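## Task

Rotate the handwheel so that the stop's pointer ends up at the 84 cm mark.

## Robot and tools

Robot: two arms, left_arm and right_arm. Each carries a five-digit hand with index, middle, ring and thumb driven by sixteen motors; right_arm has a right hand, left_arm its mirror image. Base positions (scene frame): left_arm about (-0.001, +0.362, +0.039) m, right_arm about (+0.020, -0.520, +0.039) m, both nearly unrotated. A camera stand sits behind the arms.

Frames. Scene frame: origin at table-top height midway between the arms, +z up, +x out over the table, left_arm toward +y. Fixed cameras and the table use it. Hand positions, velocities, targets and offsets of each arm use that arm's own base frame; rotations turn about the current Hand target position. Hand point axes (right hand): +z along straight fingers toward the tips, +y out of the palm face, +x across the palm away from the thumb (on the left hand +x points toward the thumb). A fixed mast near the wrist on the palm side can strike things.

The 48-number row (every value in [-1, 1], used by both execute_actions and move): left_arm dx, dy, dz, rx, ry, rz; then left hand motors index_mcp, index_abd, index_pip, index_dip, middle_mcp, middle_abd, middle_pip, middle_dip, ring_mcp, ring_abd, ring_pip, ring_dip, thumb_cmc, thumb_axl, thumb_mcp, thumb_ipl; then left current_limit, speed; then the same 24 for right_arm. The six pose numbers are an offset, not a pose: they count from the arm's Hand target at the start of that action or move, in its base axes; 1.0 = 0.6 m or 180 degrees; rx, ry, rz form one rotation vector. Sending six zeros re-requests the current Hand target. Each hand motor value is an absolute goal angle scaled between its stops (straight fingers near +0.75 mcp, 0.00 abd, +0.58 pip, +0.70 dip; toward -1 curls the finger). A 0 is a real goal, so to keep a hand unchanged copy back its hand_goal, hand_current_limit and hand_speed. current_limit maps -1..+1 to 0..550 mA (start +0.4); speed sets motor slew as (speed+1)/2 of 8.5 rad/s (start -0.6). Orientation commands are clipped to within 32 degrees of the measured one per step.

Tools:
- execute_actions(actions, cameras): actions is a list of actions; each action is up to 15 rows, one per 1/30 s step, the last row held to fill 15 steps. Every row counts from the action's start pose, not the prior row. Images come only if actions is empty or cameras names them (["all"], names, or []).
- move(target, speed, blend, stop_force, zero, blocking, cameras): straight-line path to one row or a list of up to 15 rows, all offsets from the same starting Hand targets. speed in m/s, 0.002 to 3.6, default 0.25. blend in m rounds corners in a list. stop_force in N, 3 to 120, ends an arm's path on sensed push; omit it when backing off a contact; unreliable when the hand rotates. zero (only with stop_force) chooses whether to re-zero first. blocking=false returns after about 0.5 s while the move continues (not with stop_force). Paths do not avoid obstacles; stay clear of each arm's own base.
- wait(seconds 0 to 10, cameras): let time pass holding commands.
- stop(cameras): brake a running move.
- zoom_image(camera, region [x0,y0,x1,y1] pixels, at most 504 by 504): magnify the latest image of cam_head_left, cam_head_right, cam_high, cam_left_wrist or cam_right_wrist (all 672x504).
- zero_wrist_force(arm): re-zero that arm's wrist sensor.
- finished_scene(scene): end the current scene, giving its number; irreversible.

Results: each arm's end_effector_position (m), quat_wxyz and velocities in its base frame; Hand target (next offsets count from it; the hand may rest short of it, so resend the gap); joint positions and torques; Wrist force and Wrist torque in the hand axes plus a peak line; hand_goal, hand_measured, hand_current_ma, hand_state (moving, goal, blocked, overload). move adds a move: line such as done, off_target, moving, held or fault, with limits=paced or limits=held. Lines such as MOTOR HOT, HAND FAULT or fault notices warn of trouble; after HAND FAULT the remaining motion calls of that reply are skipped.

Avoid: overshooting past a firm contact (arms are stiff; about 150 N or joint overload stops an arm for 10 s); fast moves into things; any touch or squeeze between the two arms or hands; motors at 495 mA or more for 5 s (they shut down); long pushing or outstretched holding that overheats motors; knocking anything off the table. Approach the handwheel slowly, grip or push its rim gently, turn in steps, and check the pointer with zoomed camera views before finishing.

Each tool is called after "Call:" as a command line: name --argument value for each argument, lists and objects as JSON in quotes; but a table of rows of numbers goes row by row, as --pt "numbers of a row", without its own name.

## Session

Call:
execute_actions --actions '[]'

Scene clock: 0.00 s.
left_arm: end_effector_position=(+0.6899, -0.2838, +0.2148) hand_goal=(+0.754, +0.000, +0.576, +0.696, +0.754, +0.000, +0.576, +0.696, +0.754, +0.000, +0.576, +0.696, +0.714, +0.678, +0.226, +0.168) hand_measured=(+0.754, +0.000, +0.576, +0.696, +0.754, +0.000, +0.576, +0.696, +0.754, +0.000, +0.576, +0.696, +0.714, +0.678, +0.226, +0.168) hand_current_ma=(+0, +0, +0, +0, +0, +0, +0, +0, +0, +0, +0, +0, +0, +0, +0, +0) hand_state=(goal, goal, goal, goal, goal, goal, goal, goal, goal, goal, goal, goal, goal, goal, goal, goal) hand_current_limit=0.40 hand_speed=-0.60 end_effector_quat_wxyz=(+0.378, +0.315, +0.792, -0.361) | right_arm: end_effector_position=(+0.1839, +0.0032, +0.1734) hand_goal=(+0.754, +0.000, +0.576, +0.696, +0.754, +0.000, +0.576, +0.696, +0.754, +0.000, +0.576, +0.696, +0.714, +0.678, +0.226, +0.168) hand_measured=(+0.754, +0.000, +0.576, +0.696, +0.754, +0.000, +0.576, +0.696, +0.754, +0.000, +0.576, +0.696, +0.714, +0.678, +0.226, +0.168) hand_current_ma=(+0, +0, +0, +0, +0, +0, +0, +0, +0, +0, +0, +0, +0, +0, +0, +0) hand_state=(goal, goal, goal, goal, goal, goal, goal, goal, goal, goal, goal, goal, goal, goal, goal, goal) hand_current_limit=0.40 hand_speed=-0.60 end_effector_quat_wxyz=(+0.155, +0.707, -0.680, -0.118)
Joint positions: left_arm=[3.113 -1.998 -1.83 -0.167 0.645 -1.212] | right_arm=[-0.401 -1.849 2.337 -1.721 -1.773 2.736]
Joint velocities: within noise
Joint torques (N m): no reading
Wrist force (N): no reading
Wrist torque (N m): no reading
Wrist force, peak (N): no reading
Hand target: left_arm +0.6899, -0.2838, +0.2148; +0.378, +0.315, +0.792, -0.361 | right_arm +0.1839, +0.0032, +0.1734; +0.155, +0.707, -0.680, -0.118

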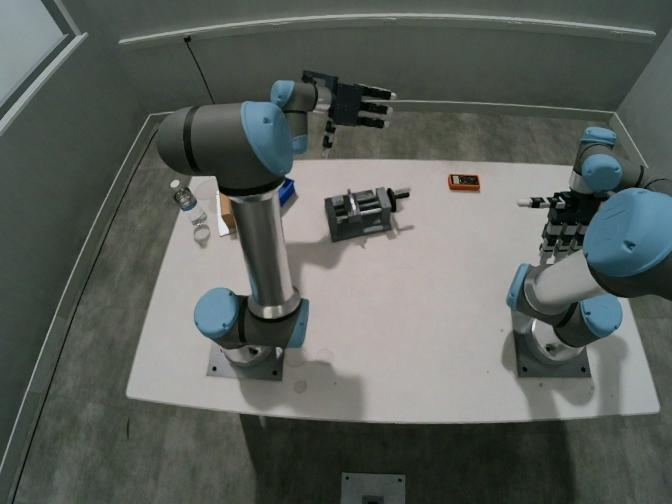

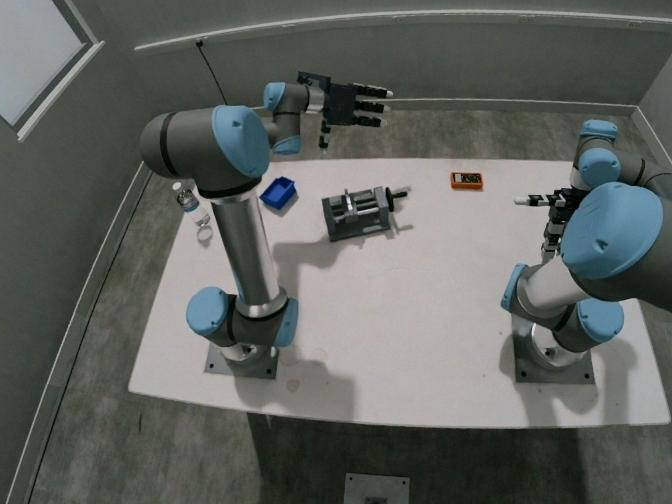

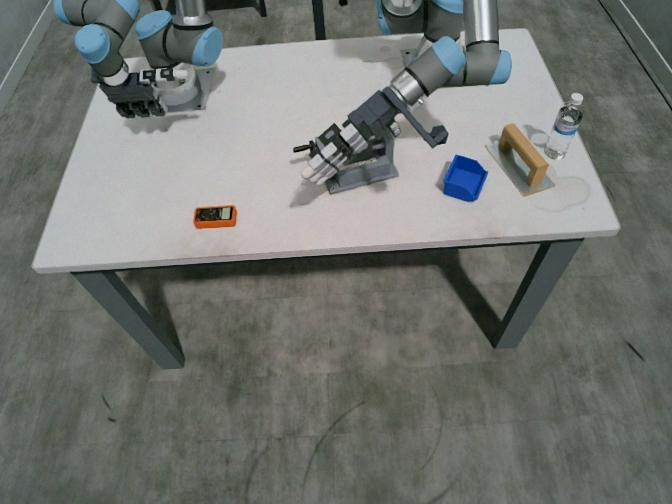

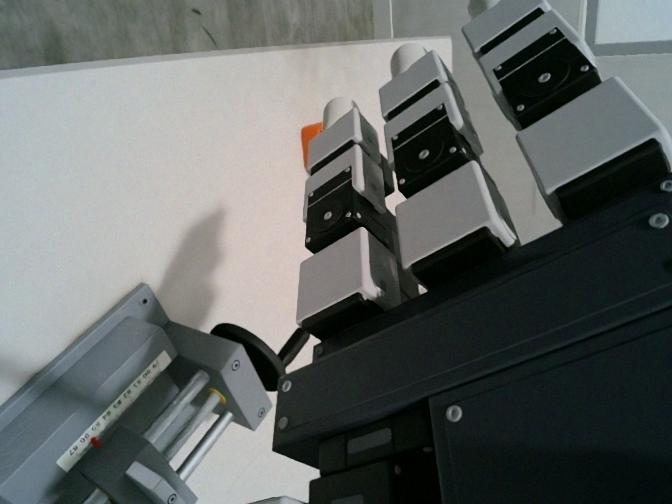

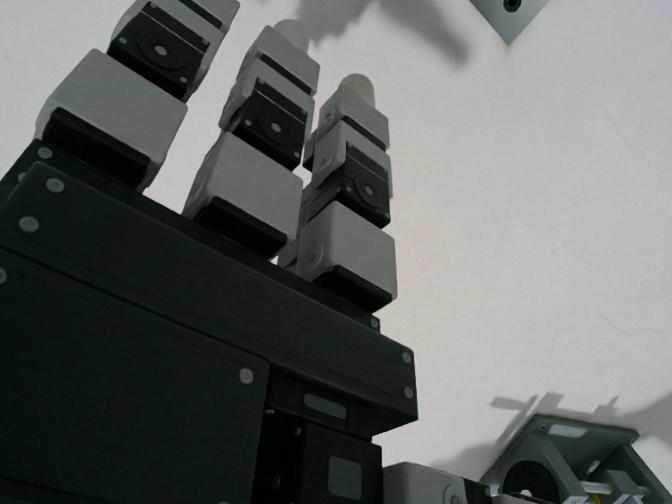

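Call:
zoom_image --camera "cam_left_wrist" --region '[50, 330, 200, 480]'

Call:
zoom_image --camera "cam_left_wrist" --region '[70, 420, 130, 480]'

Call:
zoom_image --camera "cam_head_left" --region '[320, 170, 420, 250]'

Call:
zoom_image --camera "cam_high" --region '[280, 120, 400, 200]'

Scaled by 3.360 from the camera's 672x504 image, which has a finer 960x720 frame.

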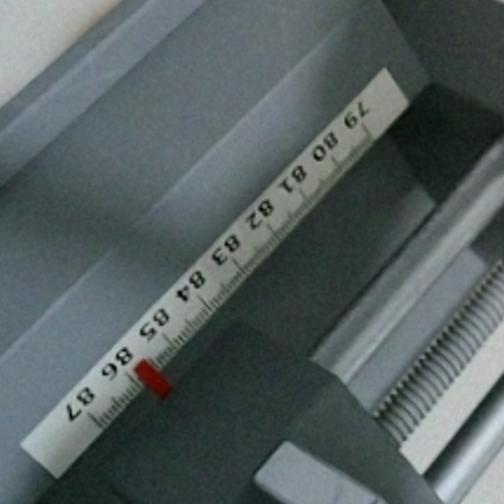

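Scaled by 8.400 from the camera's 672x504 image, which has a finer 960x720 frame.

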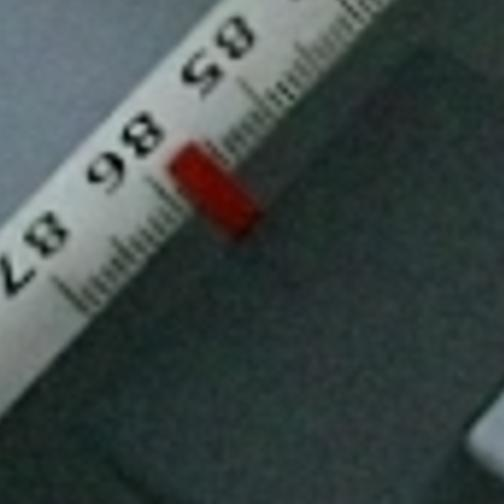

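Scaled by 5.040 from the camera's 672x504 image, which has a finer 960x720 frame.

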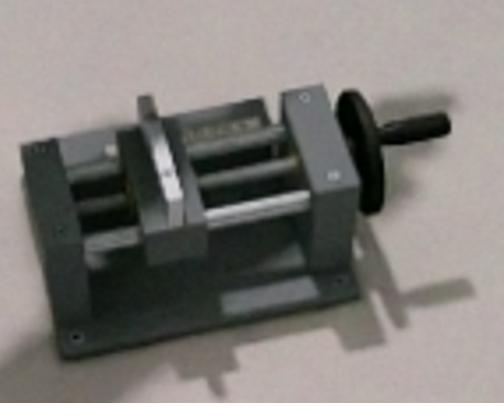

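Scaled by 4.200 from the camera's 672x504 image, which has a finer 960x720 frame.

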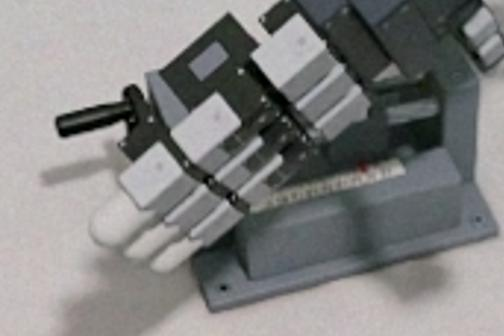

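Call:
move --pt "0 -0.0667 0 0 0 0 0.754 0 0.576 0.696 0.754 0 0.576 0.696 0.754 0 0.576 0.696 0.714 0.678 0.226 0.168 0.4 -0.6 0.1667 0 0.25 0 0 0 0.754 -0.417 0.576 0.696 -0.479 0 -0.64 -0.1 -0.479 0 -0.64 -0.1 -0.571 0.678 0.226 0.168 0.7 -0.4" --pt "0 -0.0667 0 0 0 0 0.754 0 0.576 0.696 0.754 0 0.576 0.696 0.754 0 0.576 0.696 0.714 0.678 0.226 0.168 0.4 -0.6 0.1667 0 0.25 0 0 0.8333 0.754 -0.417 0.576 0.696 -0.479 0 -0.64 -0.1 -0.479 0 -0.64 -0.1 -0.571 0.678 0.226 0.168 0.7 -0.4" --pt "0 -0.0667 0 0 0 0 0.754 0 0.576 0.696 0.754 0 0.576 0.696 0.754 0 0.576 0.696 0.714 0.678 0.226 0.168 0.4 -0.6 0.4935 0.4113 0.128 -0.2152 0.4212 -0.7275 0.754 -0.417 0.576 0.696 -0.479 0 -0.64 -0.1 -0.479 0 -0.64 -0.1 -0.571 0.678 0.226 0.168 0.7 -0.4" --speed 0.4 --blend '[0.03,0.03,0]' --cameras '["all"]'

Call:
zoom_image --camera "cam_head_left" --region '[360, 150, 480, 240]'

Call:
zoom_image --camera "cam_left_wrist" --region '[150, 280, 350, 430]'

Scene clock: 46.87 s.
left_arm: end_effector_position=(+0.6899, -0.3238, +0.2148) hand_goal=(+0.754, +0.000, +0.576, +0.696, +0.754, +0.000, +0.576, +0.696, +0.754, +0.000, +0.576, +0.696, +0.714, +0.678, +0.226, +0.168) hand_measured=(+0.752, +0.000, +0.576, +0.696, +0.752, +0.000, +0.576, +0.696, +0.752, +0.000, +0.576, +0.696, +0.712, +0.678, +0.226, +0.168) hand_current_ma=(-4, +1, +2, +0, -5, +2, +2, +0, -5, +1, +2, +0, -3, -2, -1, -1) hand_state=(goal, goal, goal, goal, goal, goal, goal, goal, goal, goal, goal, goal, goal, goal, goal, goal) hand_current_limit=0.40 hand_speed=-0.60 end_effector_quat_wxyz=(+0.378, +0.315, +0.792, -0.361) | right_arm: end_effector_position=(+0.4799, +0.2500, +0.2502) hand_goal=(+0.754, -0.416, +0.576, +0.696, -0.478, +0.000, -0.640, -0.100, -0.478, +0.000, -0.640, -0.100, -0.570, +0.678, +0.226, +0.168) hand_measured=(+0.754, -0.410, +0.576, +0.696, -0.470, +0.000, -0.638, -0.098, -0.470, +0.000, -0.638, -0.098, -0.564, +0.678, +0.224, +0.168) hand_current_ma=(+0, +1, +0, +0, +3, +0, +0, +0, +3, +0, +0, +0, +1, +0, -1, +0) hand_state=(goal, goal, goal, goal, goal, goal, goal, goal, goal, goal, goal, goal, goal, goal, goal, goal) hand_current_limit=0.70 hand_speed=-0.40 end_effector_quat_wxyz=(-0.430, +0.505, +0.675, +0.322)
Joint positions: left_arm=[3.042 -2.037 -1.785 -0.109 0.693 -1.296] | right_arm=[-0.219 -1.564 1.951 -1.156 -0.654 -0.917]
Joint torques (N m): left_arm=[-11.26 30.17 30.59 4.65 0.91 -2.91] | right_arm=[11.57 -11.62 -33.47 1.64 2.93 -3.29]
Wrist force (N): left_arm=[0.3 0.0 0.0] | right_arm=[-1.8 1.2 -0.4]
Wrist torque (N m): left_arm=[-0.03 -0.05 0.07] | right_arm=[0.35 0.16 -0.01]
Wrist force, peak (N): left_arm=[0.7 0.3 0.4] | right_arm=[-1.8 1.8 -0.1]
Hand target: left_arm +0.6899, -0.3238, +0.2148; +0.378, +0.315, +0.792, -0.361 | right_arm +0.4800, +0.2500, +0.2502; -0.430, +0.505, +0.676, +0.322
Off the commanded pose: left_arm 0.000 m, 0 deg | right_arm 0.000 m, 0 deg.
move: done

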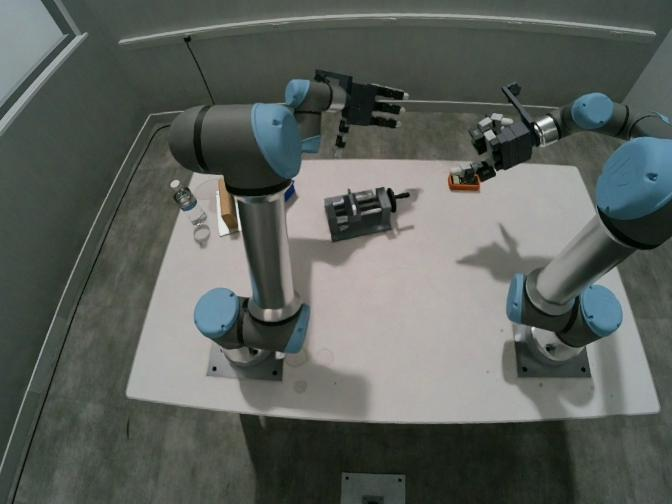

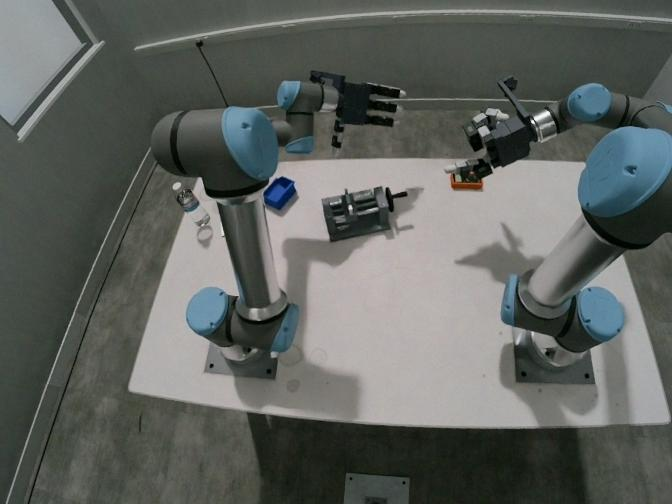

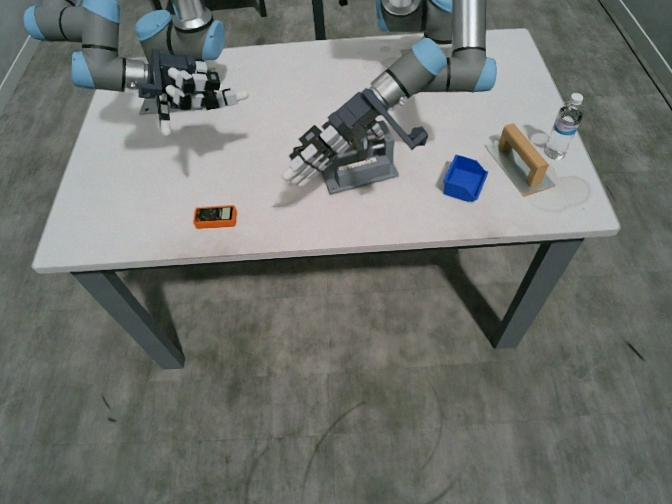

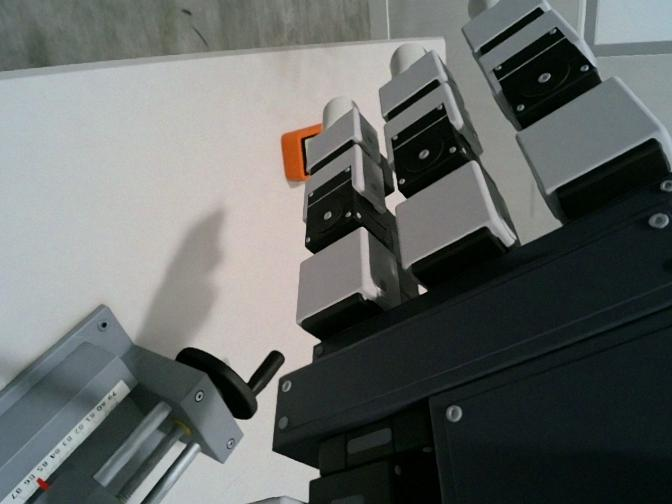

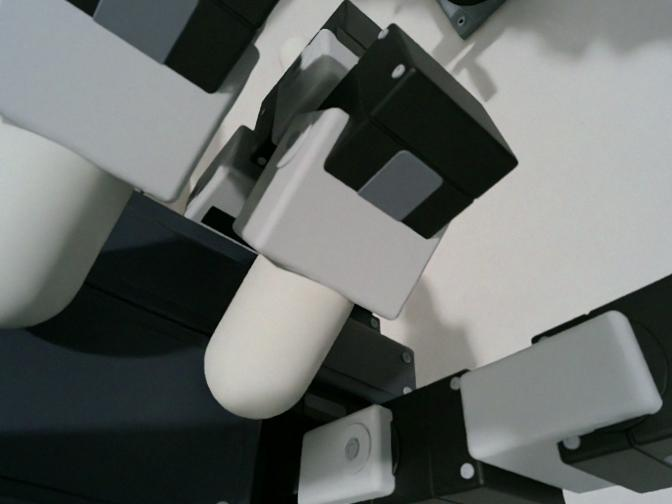

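Scaled by 4.200 from the camera's 672x504 image, which has a finer 960x720 frame.

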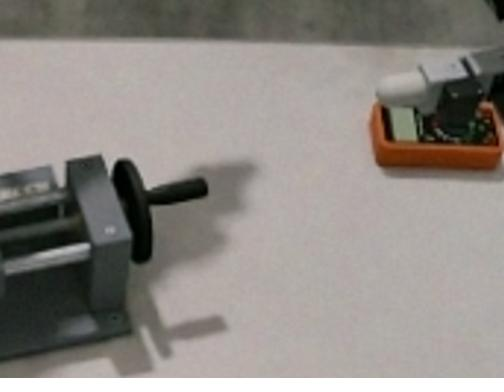

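Scaled by 2.520 from the camera's 672x504 image, which has a finer 960x720 frame.

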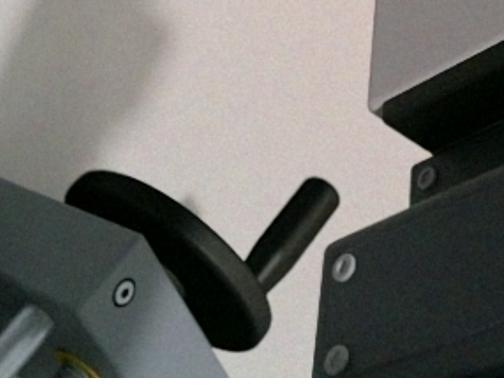

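Call:
move --target '[0,0,0,0,0,0,0.754,0,0.576,0.696,0.754,0,0.576,0.696,0.754,0,0.576,0.696,0.714,0.678,0.226,0.168,0.4,-0.6,0.0497,0.0835,-0.2835,0,0,0,0.754,-0.417,0.576,0.696,-0.479,0,-0.64,-0.1,-0.479,0,-0.64,-0.1,-0.571,0.678,0.226,0.168,0.7,-0.4]' --speed 0.2 --cameras '["cam_head_left","cam_head_right","cam_high","cam_left_wrist"]'

Call:
zoom_image --camera "cam_head_left" --region '[380, 160, 460, 220]'

Call:
zoom_image --camera "cam_head_right" --region '[380, 160, 460, 220]'

Call:
zoom_image --camera "cam_high" --region '[260, 100, 380, 190]'

Call:
zoom_image --camera "cam_left_wrist" --region '[150, 280, 350, 430]'

Scene clock: 96.30 s.
left_arm: end_effector_position=(+0.6899, -0.3238, +0.2148) hand_goal=(+0.754, +0.000, +0.576, +0.696, +0.754, +0.000, +0.576, +0.696, +0.754, +0.000, +0.576, +0.696, +0.714, +0.678, +0.226, +0.168) hand_measured=(+0.752, +0.000, +0.576, +0.696, +0.752, +0.000, +0.576, +0.696, +0.752, +0.000, +0.576, +0.696, +0.712, +0.678, +0.226, +0.168) hand_current_ma=(-4, +1, +2, +0, -5, +2, +2, +0, -5, +1, +2, +0, -3, -2, -1, -1) hand_state=(goal, goal, goal, goal, goal, goal, goal, goal, goal, goal, goal, goal, goal, goal, goal, goal) hand_current_limit=0.40 hand_speed=-0.60 end_effector_quat_wxyz=(+0.378, +0.315, +0.792, -0.361) | right_arm: end_effector_position=(+0.5098, +0.3001, +0.0801) hand_goal=(+0.754, -0.416, +0.576, +0.696, -0.478, +0.000, -0.640, -0.100, -0.478, +0.000, -0.640, -0.100, -0.570, +0.678, +0.226, +0.168) hand_measured=(+0.754, -0.410, +0.576, +0.696, -0.470, +0.000, -0.638, -0.098, -0.470, +0.000, -0.638, -0.098, -0.564, +0.678, +0.224, +0.168) hand_current_ma=(+0, +1, +0, +0, +3, +0, +0, +0, +3, +0, +0, +0, +2, +0, -1, +0) hand_state=(goal, goal, goal, goal, goal, goal, goal, goal, goal, goal, goal, goal, goal, goal, goal, goal) hand_current_limit=0.70 hand_speed=-0.40 end_effector_quat_wxyz=(-0.430, +0.505, +0.676, +0.322)
Joint positions: left_arm=[3.042 -2.037 -1.785 -0.109 0.693 -1.296] | right_arm=[-0.099 -1.223 2.101 -1.772 -0.574 -0.765]
Joint torques (N m): left_arm=[-9.01 30.99 30.21 4.44 0.15 -2.76] | right_arm=[11.28 -19.41 -5.44 -3.72 3.56 2.37]
Wrist force (N): left_arm=[0.7 0.1 0.2] | right_arm=[-1.7 1.1 -0.1]
Wrist torque (N m): left_arm=[-0.02 -0.11 0.10] | right_arm=[0.32 0.13 -0.18]
Wrist force, peak (N): left_arm=[1.0 -0.2 0.1] | right_arm=[-2.5 1.3 0.8]
Hand target: left_arm +0.6899, -0.3238, +0.2148; +0.378, +0.315, +0.792, -0.361 | right_arm +0.5098, +0.3001, +0.0801; -0.430, +0.505, +0.676, +0.322
Off the commanded pose: left_arm 0.000 m, 0 deg | right_arm 0.000 m, 0 deg.
move: done
Images, in order (width x height): cam_head_left 672x504, cam_head_right 672x504, cam_high 672x504, cam_left_wrist 672x504.

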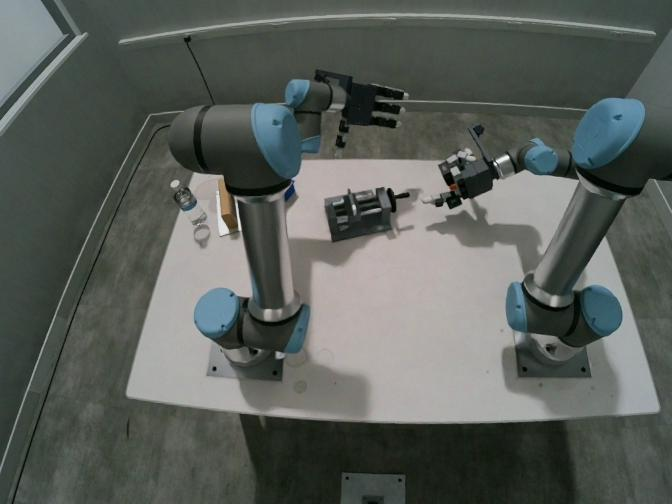

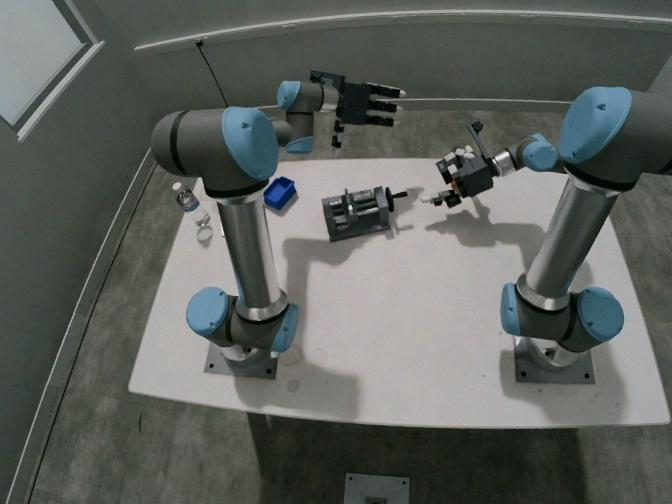

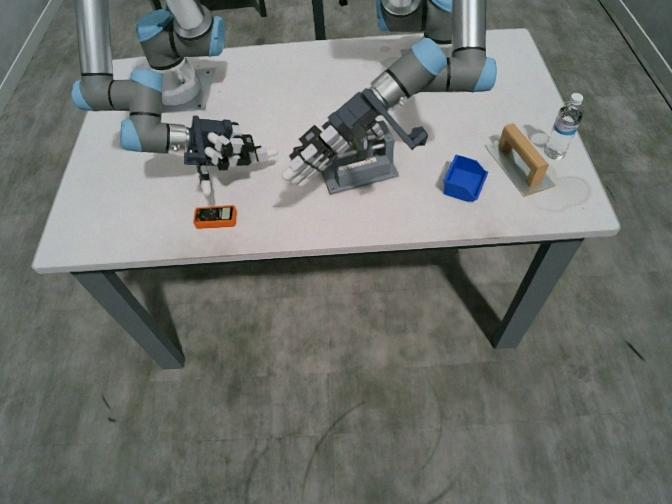

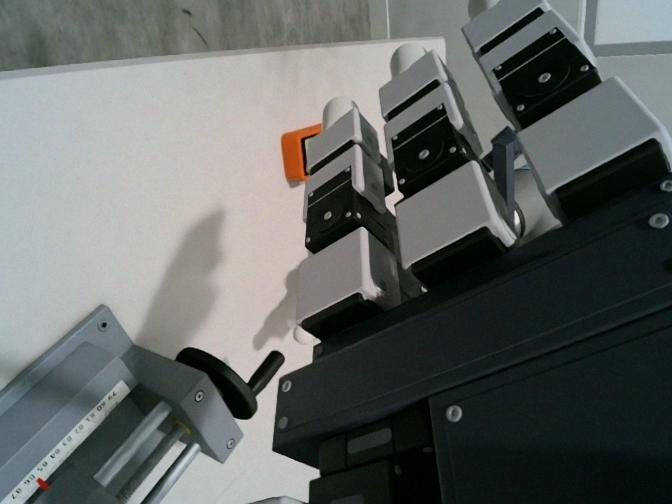

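Scaled by 6.300 from the camera's 672x504 image, which has a finer 960x720 frame.

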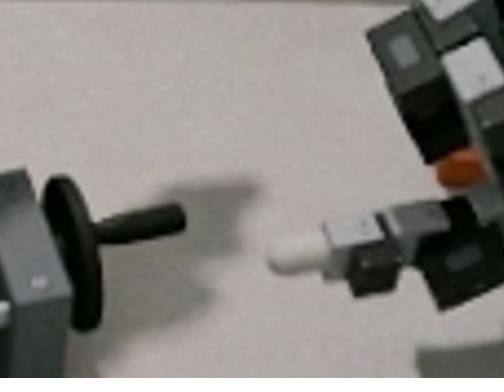

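Scaled by 6.300 from the camera's 672x504 image, which has a finer 960x720 frame.

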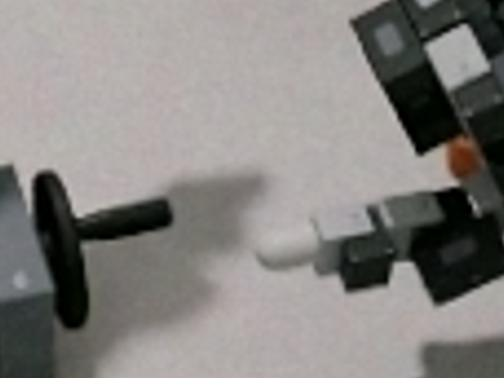

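Scaled by 4.200 from the camera's 672x504 image, which has a finer 960x720 frame.

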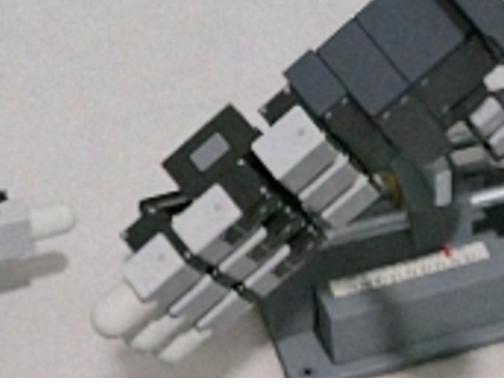

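Scaled by 2.520 from the camera's 672x504 image, which has a finer 960x720 frame.

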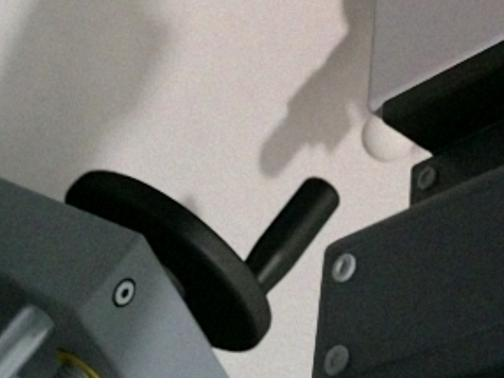

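Call:
move --target '[0,0,0,0,0,0,0.754,0,0.576,0.696,0.754,0,0.576,0.696,0.754,0,0.576,0.696,0.714,0.678,0.226,0.168,0.4,-0.6,-0.0139,0.048,0,0,0,0,0.754,-0.417,0.576,0.696,-0.479,0,-0.64,-0.1,-0.479,0,-0.64,-0.1,-0.571,0.678,0.226,0.168,0.7,-0.4]' --speed 0.15 --cameras '["cam_head_left","cam_head_right","cam_left_wrist"]'

Call:
zoom_image --camera "cam_head_left" --region '[380, 160, 460, 220]'

Call:
zoom_image --camera "cam_head_right" --region '[380, 160, 460, 220]'

Call:
zoom_image --camera "cam_left_wrist" --region '[150, 280, 350, 430]'

Scene clock: 114.80 s.
left_arm: end_effector_position=(+0.6899, -0.3238, +0.2148) hand_goal=(+0.754, +0.000, +0.576, +0.696, +0.754, +0.000, +0.576, +0.696, +0.754, +0.000, +0.576, +0.696, +0.714, +0.678, +0.226, +0.168) hand_measured=(+0.752, +0.000, +0.576, +0.696, +0.752, +0.000, +0.576, +0.696, +0.752, +0.000, +0.576, +0.696, +0.712, +0.678, +0.226, +0.168) hand_current_ma=(-4, +1, +2, +0, -5, +2, +2, +0, -5, +1, +2, +0, -3, -2, -1, -1) hand_state=(goal, goal, goal, goal, goal, goal, goal, goal, goal, goal, goal, goal, goal, goal, goal, goal) hand_current_limit=0.40 hand_speed=-0.60 end_effector_quat_wxyz=(+0.378, +0.315, +0.792, -0.361) | right_arm: end_effector_position=(+0.5015, +0.3289, +0.0801) hand_goal=(+0.754, -0.416, +0.576, +0.696, -0.478, +0.000, -0.640, -0.100, -0.478, +0.000, -0.640, -0.100, -0.570, +0.678, +0.226, +0.168) hand_measured=(+0.754, -0.410, +0.576, +0.696, -0.470, +0.000, -0.638, -0.098, -0.470, +0.000, -0.638, -0.098, -0.564, +0.678, +0.224, +0.168) hand_current_ma=(+0, +1, +0, +0, +3, +0, +0, +0, +3, +0, +0, +0, +2, +0, -1, +0) hand_state=(goal, goal, goal, goal, goal, goal, goal, goal, goal, goal, goal, goal, goal, goal, goal, goal) hand_current_limit=0.70 hand_speed=-0.40 end_effector_quat_wxyz=(-0.430, +0.505, +0.676, +0.322)
Joint positions: left_arm=[3.042 -2.037 -1.785 -0.109 0.693 -1.296] | right_arm=[-0.04 -1.221 2.124 -1.873 -0.538 -0.674]
Joint torques (N m): left_arm=[-9.33 30.83 29.78 4.34 -0.2 -2.68] | right_arm=[10.63 -20.49 -5.2 -4.04 3.62 2.49]
Wrist force (N): left_arm=[0.3 -0.1 0.2] | right_arm=[-1.8 1.0 -0.5]
Wrist torque (N m): left_arm=[-0.05 -0.06 0.07] | right_arm=[0.33 0.15 -0.19]
Wrist force, peak (N): left_arm=[1.0 0.1 0.0] | right_arm=[-2.2 1.2 -0.2]
Hand target: left_arm +0.6899, -0.3238, +0.2148; +0.378, +0.315, +0.792, -0.361 | right_arm +0.5015, +0.3289, +0.0801; -0.430, +0.505, +0.676, +0.322
Off the commanded pose: left_arm 0.000 m, 0 deg | right_arm 0.000 m, 0 deg.
move: done
Images, in order (width x height): cam_head_left 672x504, cam_head_right 672x504, cam_left_wrist 672x504.

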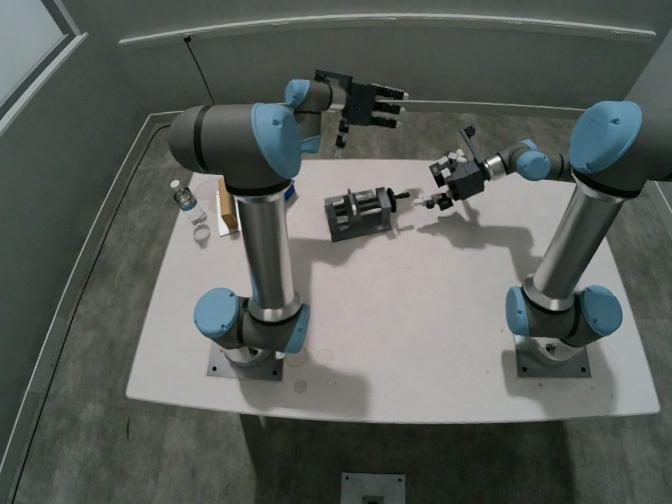

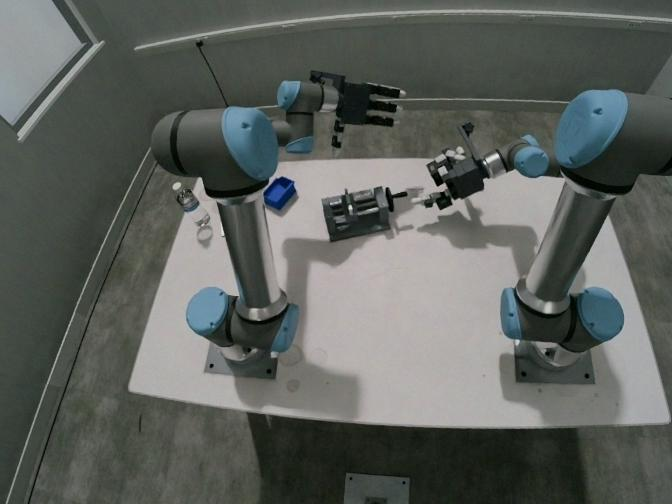

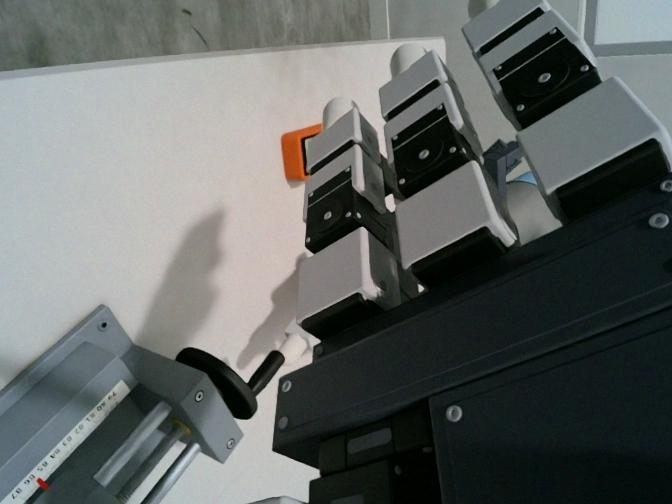

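Scaled by 6.300 from the camera's 672x504 image, which has a finer 960x720 frame.

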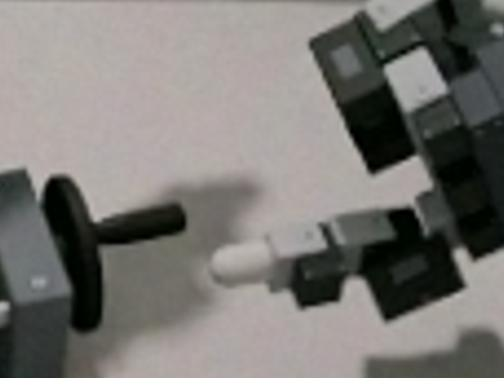

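Scaled by 6.300 from the camera's 672x504 image, which has a finer 960x720 frame.

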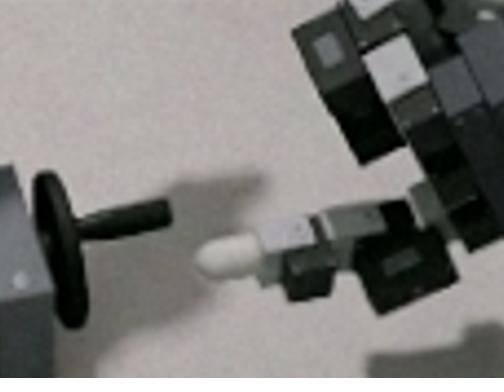

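Scaled by 2.520 from the camera's 672x504 image, which has a finer 960x720 frame.

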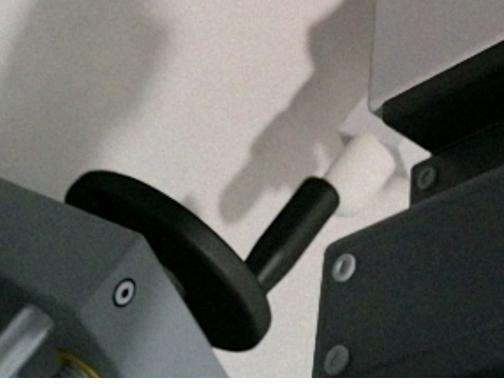

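Call:
move --target '[0,0,0,0,0,0,0.754,0,0.576,0.696,0.754,0,0.576,0.696,0.754,0,0.576,0.696,0.714,0.678,0.226,0.168,0.4,-0.6,-0.0139,0.048,0,0,0,0,0.754,-0.417,0.576,0.696,-0.479,0,-0.64,-0.1,-0.479,0,-0.64,-0.1,-0.571,0.678,0.226,0.168,0.7,-0.4]' --speed 0.15 --cameras '["cam_head_left","cam_left_wrist"]'

Call:
zoom_image --camera "cam_head_left" --region '[380, 160, 460, 220]'

Call:
zoom_image --camera "cam_left_wrist" --region '[170, 310, 310, 430]'

Call:
move --target '[0,0,0,0,0,0,0.754,0,0.576,0.696,0.754,0,0.576,0.696,0.754,0,0.576,0.696,0.714,0.678,0.226,0.168,0.4,-0.6,0,0,-0.0333,0,0,0,0.754,-0.417,0.576,0.696,-0.479,0,-0.64,-0.1,-0.479,0,-0.64,-0.1,-0.571,0.678,0.226,0.168,0.7,-0.4]' --speed 0.15 --cameras '["cam_head_left","cam_left_wrist"]'

Call:
zoom_image --camera "cam_head_left" --region '[380, 160, 460, 220]'

Call:
zoom_image --camera "cam_left_wrist" --region '[170, 310, 310, 430]'

Call:
move --target '[0,0,0,0,0,0,0.754,0,0.576,0.696,0.754,0,0.576,0.696,0.754,0,0.576,0.696,0.714,0.678,0.226,0.168,0.4,-0.6,0.032,0.0092,0,0,0,0,0.754,-0.417,0.576,0.696,-0.479,0,-0.64,-0.1,-0.479,0,-0.64,-0.1,-0.571,0.678,0.226,0.168,0.7,-0.4]' --speed 0.15 --cameras '["cam_head_left","cam_left_wrist"]'

Call:
zoom_image --camera "cam_head_left" --region '[380, 160, 460, 220]'

Call:
zoom_image --camera "cam_left_wrist" --region '[170, 310, 310, 430]'

Scene clock: 160.57 s.
left_arm: end_effector_position=(+0.6899, -0.3238, +0.2148) hand_goal=(+0.754, +0.000, +0.576, +0.696, +0.754, +0.000, +0.576, +0.696, +0.754, +0.000, +0.576, +0.696, +0.714, +0.678, +0.226, +0.168) hand_measured=(+0.752, +0.000, +0.576, +0.696, +0.752, +0.000, +0.576, +0.696, +0.752, +0.000, +0.576, +0.696, +0.712, +0.678, +0.226, +0.168) hand_current_ma=(-4, +1, +2, +0, -5, +2, +2, +0, -5, +1, +2, +0, -3, -2, -1, -1) hand_state=(goal, goal, goal, goal, goal, goal, goal, goal, goal, goal, goal, goal, goal, goal, goal, goal) hand_current_limit=0.40 hand_speed=-0.60 end_effector_quat_wxyz=(+0.378, +0.315, +0.792, -0.361) | right_arm: end_effector_position=(+0.4931, +0.3577, +0.0801) hand_goal=(+0.754, -0.416, +0.576, +0.696, -0.478, +0.000, -0.640, -0.100, -0.478, +0.000, -0.640, -0.100, -0.570, +0.678, +0.226, +0.168) hand_measured=(+0.754, -0.410, +0.576, +0.696, -0.470, +0.000, -0.638, -0.098, -0.470, +0.000, -0.638, -0.098, -0.564, +0.678, +0.224, +0.168) hand_current_ma=(+0, +1, +0, +0, +3, +0, +0, +0, +3, +0, +0, +0, +2, +0, -1, +0) hand_state=(goal, goal, goal, goal, goal, goal, goal, goal, goal, goal, goal, goal, goal, goal, goal, goal) hand_current_limit=0.70 hand_speed=-0.40 end_effector_quat_wxyz=(-0.430, +0.505, +0.676, +0.322)
Joint positions: left_arm=[3.042 -2.037 -1.785 -0.109 0.693 -1.296] | right_arm=[0.021 -1.213 2.143 -1.991 -0.506 -0.57]
Joint torques (N m): left_arm=[-8.04 31.69 29.1 4.12 -0.86 -2.57] | right_arm=[10.88 -19.64 -4.22 -4.26 3.68 2.54]
Wrist force (N): left_arm=[0.3 0.3 0.3] | right_arm=[-1.6 1.1 -0.1]
Wrist torque (N m): left_arm=[-0.01 -0.06 0.07] | right_arm=[0.30 0.12 -0.17]
Wrist force, peak (N): left_arm=[0.8 0.4 0.5] | right_arm=[-2.1 1.1 -0.8]
Hand target: left_arm +0.6899, -0.3238, +0.2148; +0.378, +0.315, +0.792, -0.361 | right_arm +0.4931, +0.3577, +0.0801; -0.430, +0.505, +0.676, +0.322
Off the commanded pose: left_arm 0.000 m, 0 deg | right_arm 0.000 m, 0 deg.
move: done
Images, in order (width x height): cam_head_left 672x504, cam_left_wrist 672x504.

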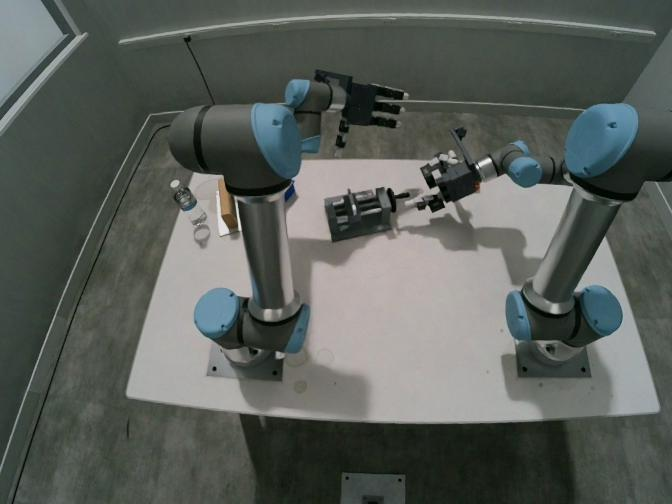

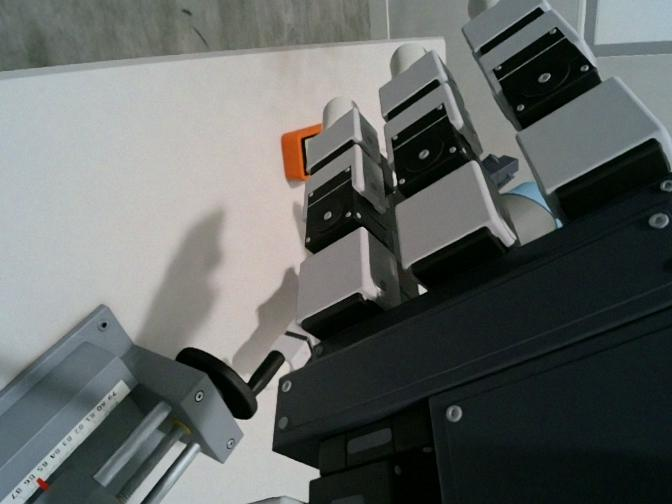

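Scaled by 6.300 from the camera's 672x504 image, which has a finer 960x720 frame.

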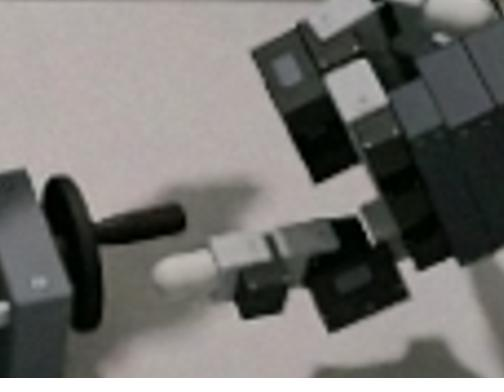

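Scaled by 3.600 from the camera's 672x504 image, which has a finer 960x720 frame.

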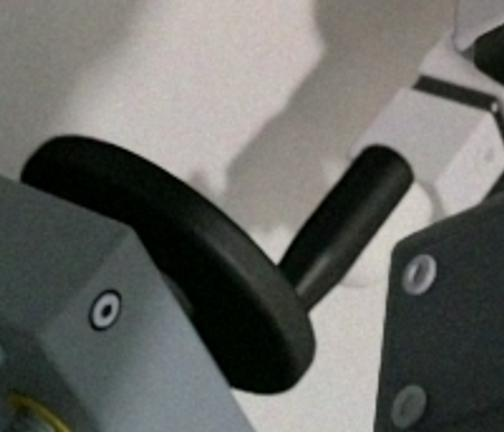

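Scene clock: 161.53 s.
left_arm: end_effector_position=(+0.6899, -0.3238, +0.2148) hand_goal=(+0.754, +0.000, +0.576, +0.696, +0.754, +0.000, +0.576, +0.696, +0.754, +0.000, +0.576, +0.696, +0.714, +0.678, +0.226, +0.168) hand_measured=(+0.752, +0.000, +0.576, +0.696, +0.752, +0.000, +0.576, +0.696, +0.752, +0.000, +0.576, +0.696, +0.712, +0.678, +0.226, +0.168) hand_current_ma=(-4, +1, +2, +0, -5, +2, +2, +0, -5, +1, +2, +0, -3, -2, -1, -1) hand_state=(goal, goal, goal, goal, goal, goal, goal, goal, goal, goal, goal, goal, goal, goal, goal, goal) hand_current_limit=0.40 hand_speed=-0.60 end_effector_quat_wxyz=(+0.378, +0.315, +0.792, -0.361) | right_arm: end_effector_position=(+0.4931, +0.3577, +0.0602) hand_goal=(+0.754, -0.416, +0.576, +0.696, -0.478, +0.000, -0.640, -0.100, -0.478, +0.000, -0.640, -0.100, -0.570, +0.678, +0.226, +0.168) hand_measured=(+0.754, -0.410, +0.576, +0.696, -0.470, +0.000, -0.638, -0.098, -0.470, +0.000, -0.638, -0.098, -0.564, +0.678, +0.224, +0.168) hand_current_ma=(+0, +1, +0, +0, +3, +0, +0, +0, +3, +0, +0, +0, +2, +0, -1, +0) hand_state=(goal, goal, goal, goal, goal, goal, goal, goal, goal, goal, goal, goal, goal, goal, goal, goal) hand_current_limit=0.70 hand_speed=-0.40 end_effector_quat_wxyz=(-0.430, +0.505, +0.676, +0.322)
Joint positions: left_arm=[3.042 -2.037 -1.785 -0.109 0.693 -1.296] | right_arm=[0.021 -1.168 2.153 -2.047 -0.506 -0.57]
Joint torques (N m): left_arm=[-7.72 31.16 29.09 4.15 -0.86 -2.6] | right_arm=[-0.72 -19.16 -4.34 -4.59 0.11 2.43]
Wrist force (N): left_arm=[0.4 0.2 0.0] | right_arm=[-1.7 0.9 -0.5]
Wrist torque (N m): left_arm=[-0.01 -0.09 0.07] | right_arm=[0.31 0.15 -0.18]
Wrist force, peak (N): left_arm=[0.7 0.1 0.1] | right_arm=[-2.0 1.1 -0.4]
Hand target: left_arm +0.6899, -0.3238, +0.2148; +0.378, +0.315, +0.792, -0.361 | right_arm +0.4931, +0.3577, +0.0601; -0.430, +0.505, +0.676, +0.322
Off the commanded pose: left_arm 0.000 m, 0 deg | right_arm 0.000 m, 0 deg.
move: done
Images, in order (width x height): cam_head_left 672x504, cam_left_wrist 672x504.

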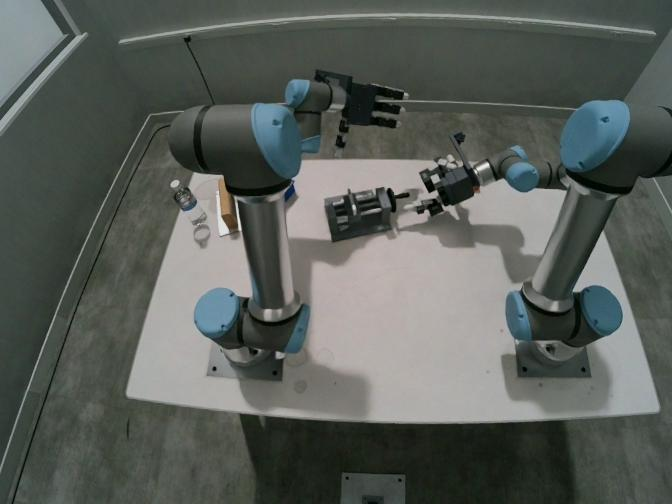

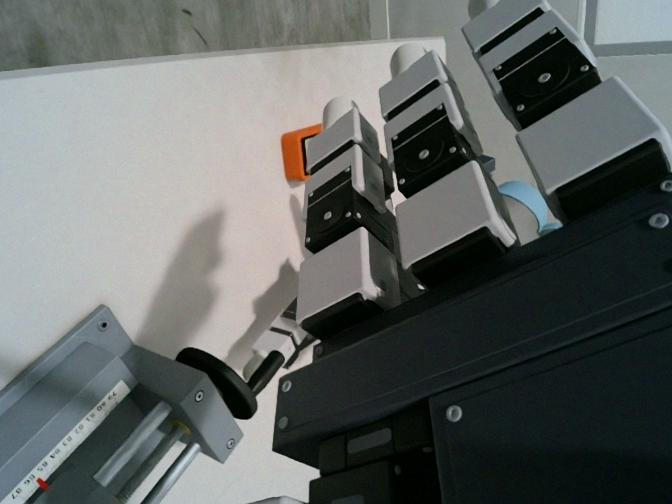

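Scaled by 6.300 from the camera's 672x504 image, which has a finer 960x720 frame.

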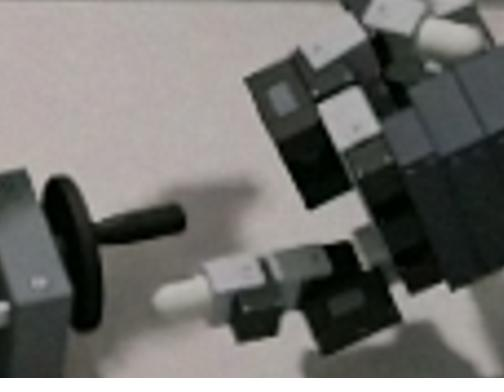

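Scaled by 3.600 from the camera's 672x504 image, which has a finer 960x720 frame.

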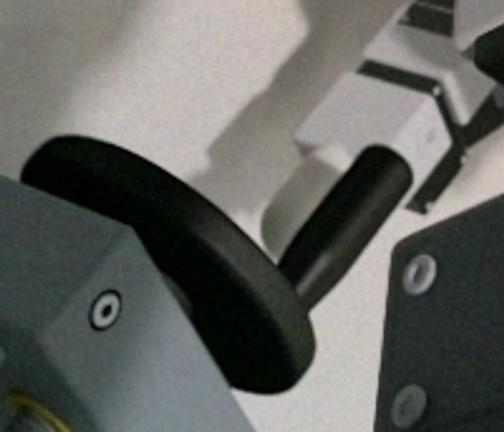

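Scene clock: 162.47 s.
left_arm: end_effector_position=(+0.6899, -0.3238, +0.2148) hand_goal=(+0.754, +0.000, +0.576, +0.696, +0.754, +0.000, +0.576, +0.696, +0.754, +0.000, +0.576, +0.696, +0.714, +0.678, +0.226, +0.168) hand_measured=(+0.752, +0.000, +0.576, +0.696, +0.752, +0.000, +0.576, +0.696, +0.752, +0.000, +0.576, +0.696, +0.712, +0.678, +0.226, +0.168) hand_current_ma=(-4, +1, +2, +0, -5, +2, +2, +0, -5, +1, +2, +0, -3, -2, -1, -1) hand_state=(goal, goal, goal, goal, goal, goal, goal, goal, goal, goal, goal, goal, goal, goal, goal, goal) hand_current_limit=0.40 hand_speed=-0.60 end_effector_quat_wxyz=(+0.378, +0.315, +0.792, -0.361) | right_arm: end_effector_position=(+0.5122, +0.3632, +0.0601) hand_goal=(+0.754, -0.416, +0.576, +0.696, -0.478, +0.000, -0.640, -0.100, -0.478, +0.000, -0.640, -0.100, -0.570, +0.678, +0.226, +0.168) hand_measured=(+0.754, -0.410, +0.576, +0.696, -0.470, +0.000, -0.638, -0.098, -0.470, +0.000, -0.638, -0.098, -0.564, +0.678, +0.224, +0.168) hand_current_ma=(+0, +1, +0, +0, +3, +0, +0, +0, +3, +0, +0, +0, +2, +0, -1, +0) hand_state=(goal, goal, goal, goal, goal, goal, goal, goal, goal, goal, goal, goal, goal, goal, goal, goal) hand_current_limit=0.70 hand_speed=-0.40 end_effector_quat_wxyz=(-0.430, +0.505, +0.676, +0.322) end_effector_velocity=(+0.002, +0.001, +0.001) end_effector_angular_velocity=(+0.000, -0.002, +0.001)
Joint positions: left_arm=[3.042 -2.037 -1.785 -0.109 0.693 -1.296] | right_arm=[0.032 -1.133 2.099 -2.044 -0.501 -0.551]
Joint velocities: left_arm=[within noise] | right_arm=[0.001 0.002 -0.005 0 0 0.001]
Joint torques (N m): left_arm=[-7.89 31.49 29.11 4.12 -1.01 -2.63] | right_arm=[10.75 -21.54 -27.05 0.78 3.69 2.33]
Wrist force (N): left_arm=[0.3 0.2 0.2] | right_arm=[-1.8 0.9 -0.5]
Wrist torque (N m): left_arm=[-0.01 -0.06 0.07] | right_arm=[0.32 0.16 -0.18]
Wrist force, peak (N): left_arm=[0.6 0.3 0.2] | right_arm=[-1.8 1.5 -0.4]
Hand target: left_arm +0.6899, -0.3238, +0.2148; +0.378, +0.315, +0.792, -0.361 | right_arm +0.5123, +0.3632, +0.0601; -0.430, +0.505, +0.676, +0.322
Off the commanded pose: left_arm 0.000 m, 0 deg | right_arm 0.000 m, 0 deg.
move: done
Images, in order (width x height): cam_head_left 672x504, cam_left_wrist 672x504.

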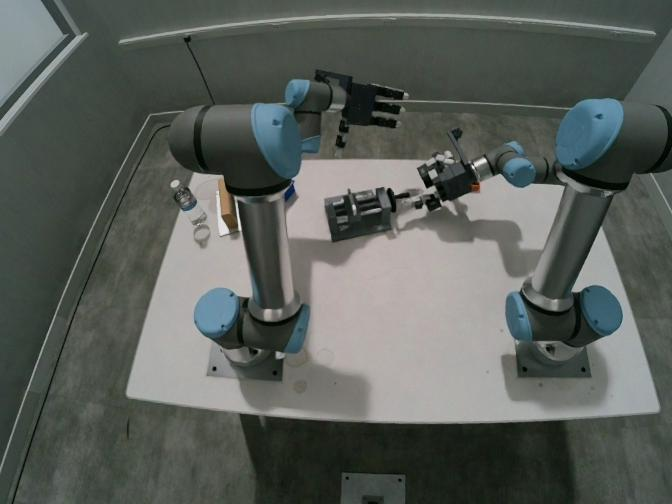

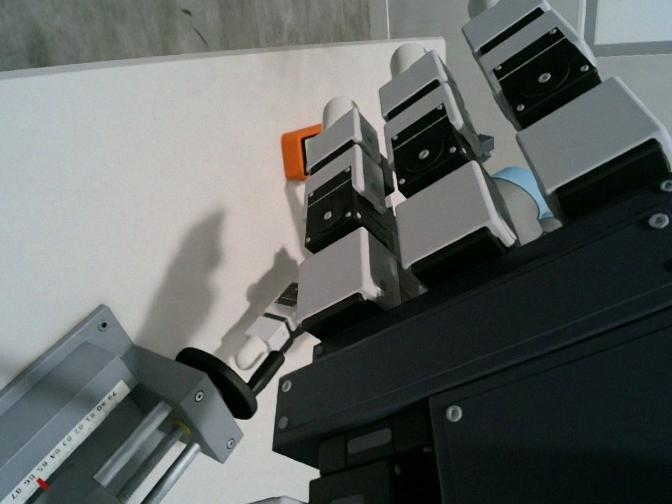

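Scaled by 6.300 from the camera's 672x504 image, which has a finer 960x720 frame.

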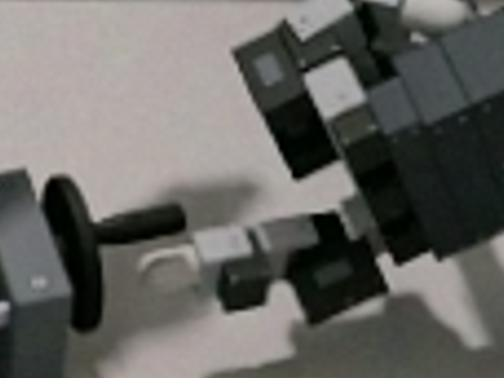

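Scaled by 3.600 from the camera's 672x504 image, which has a finer 960x720 frame.

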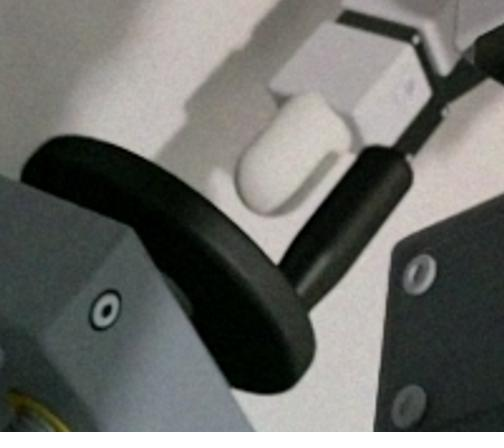

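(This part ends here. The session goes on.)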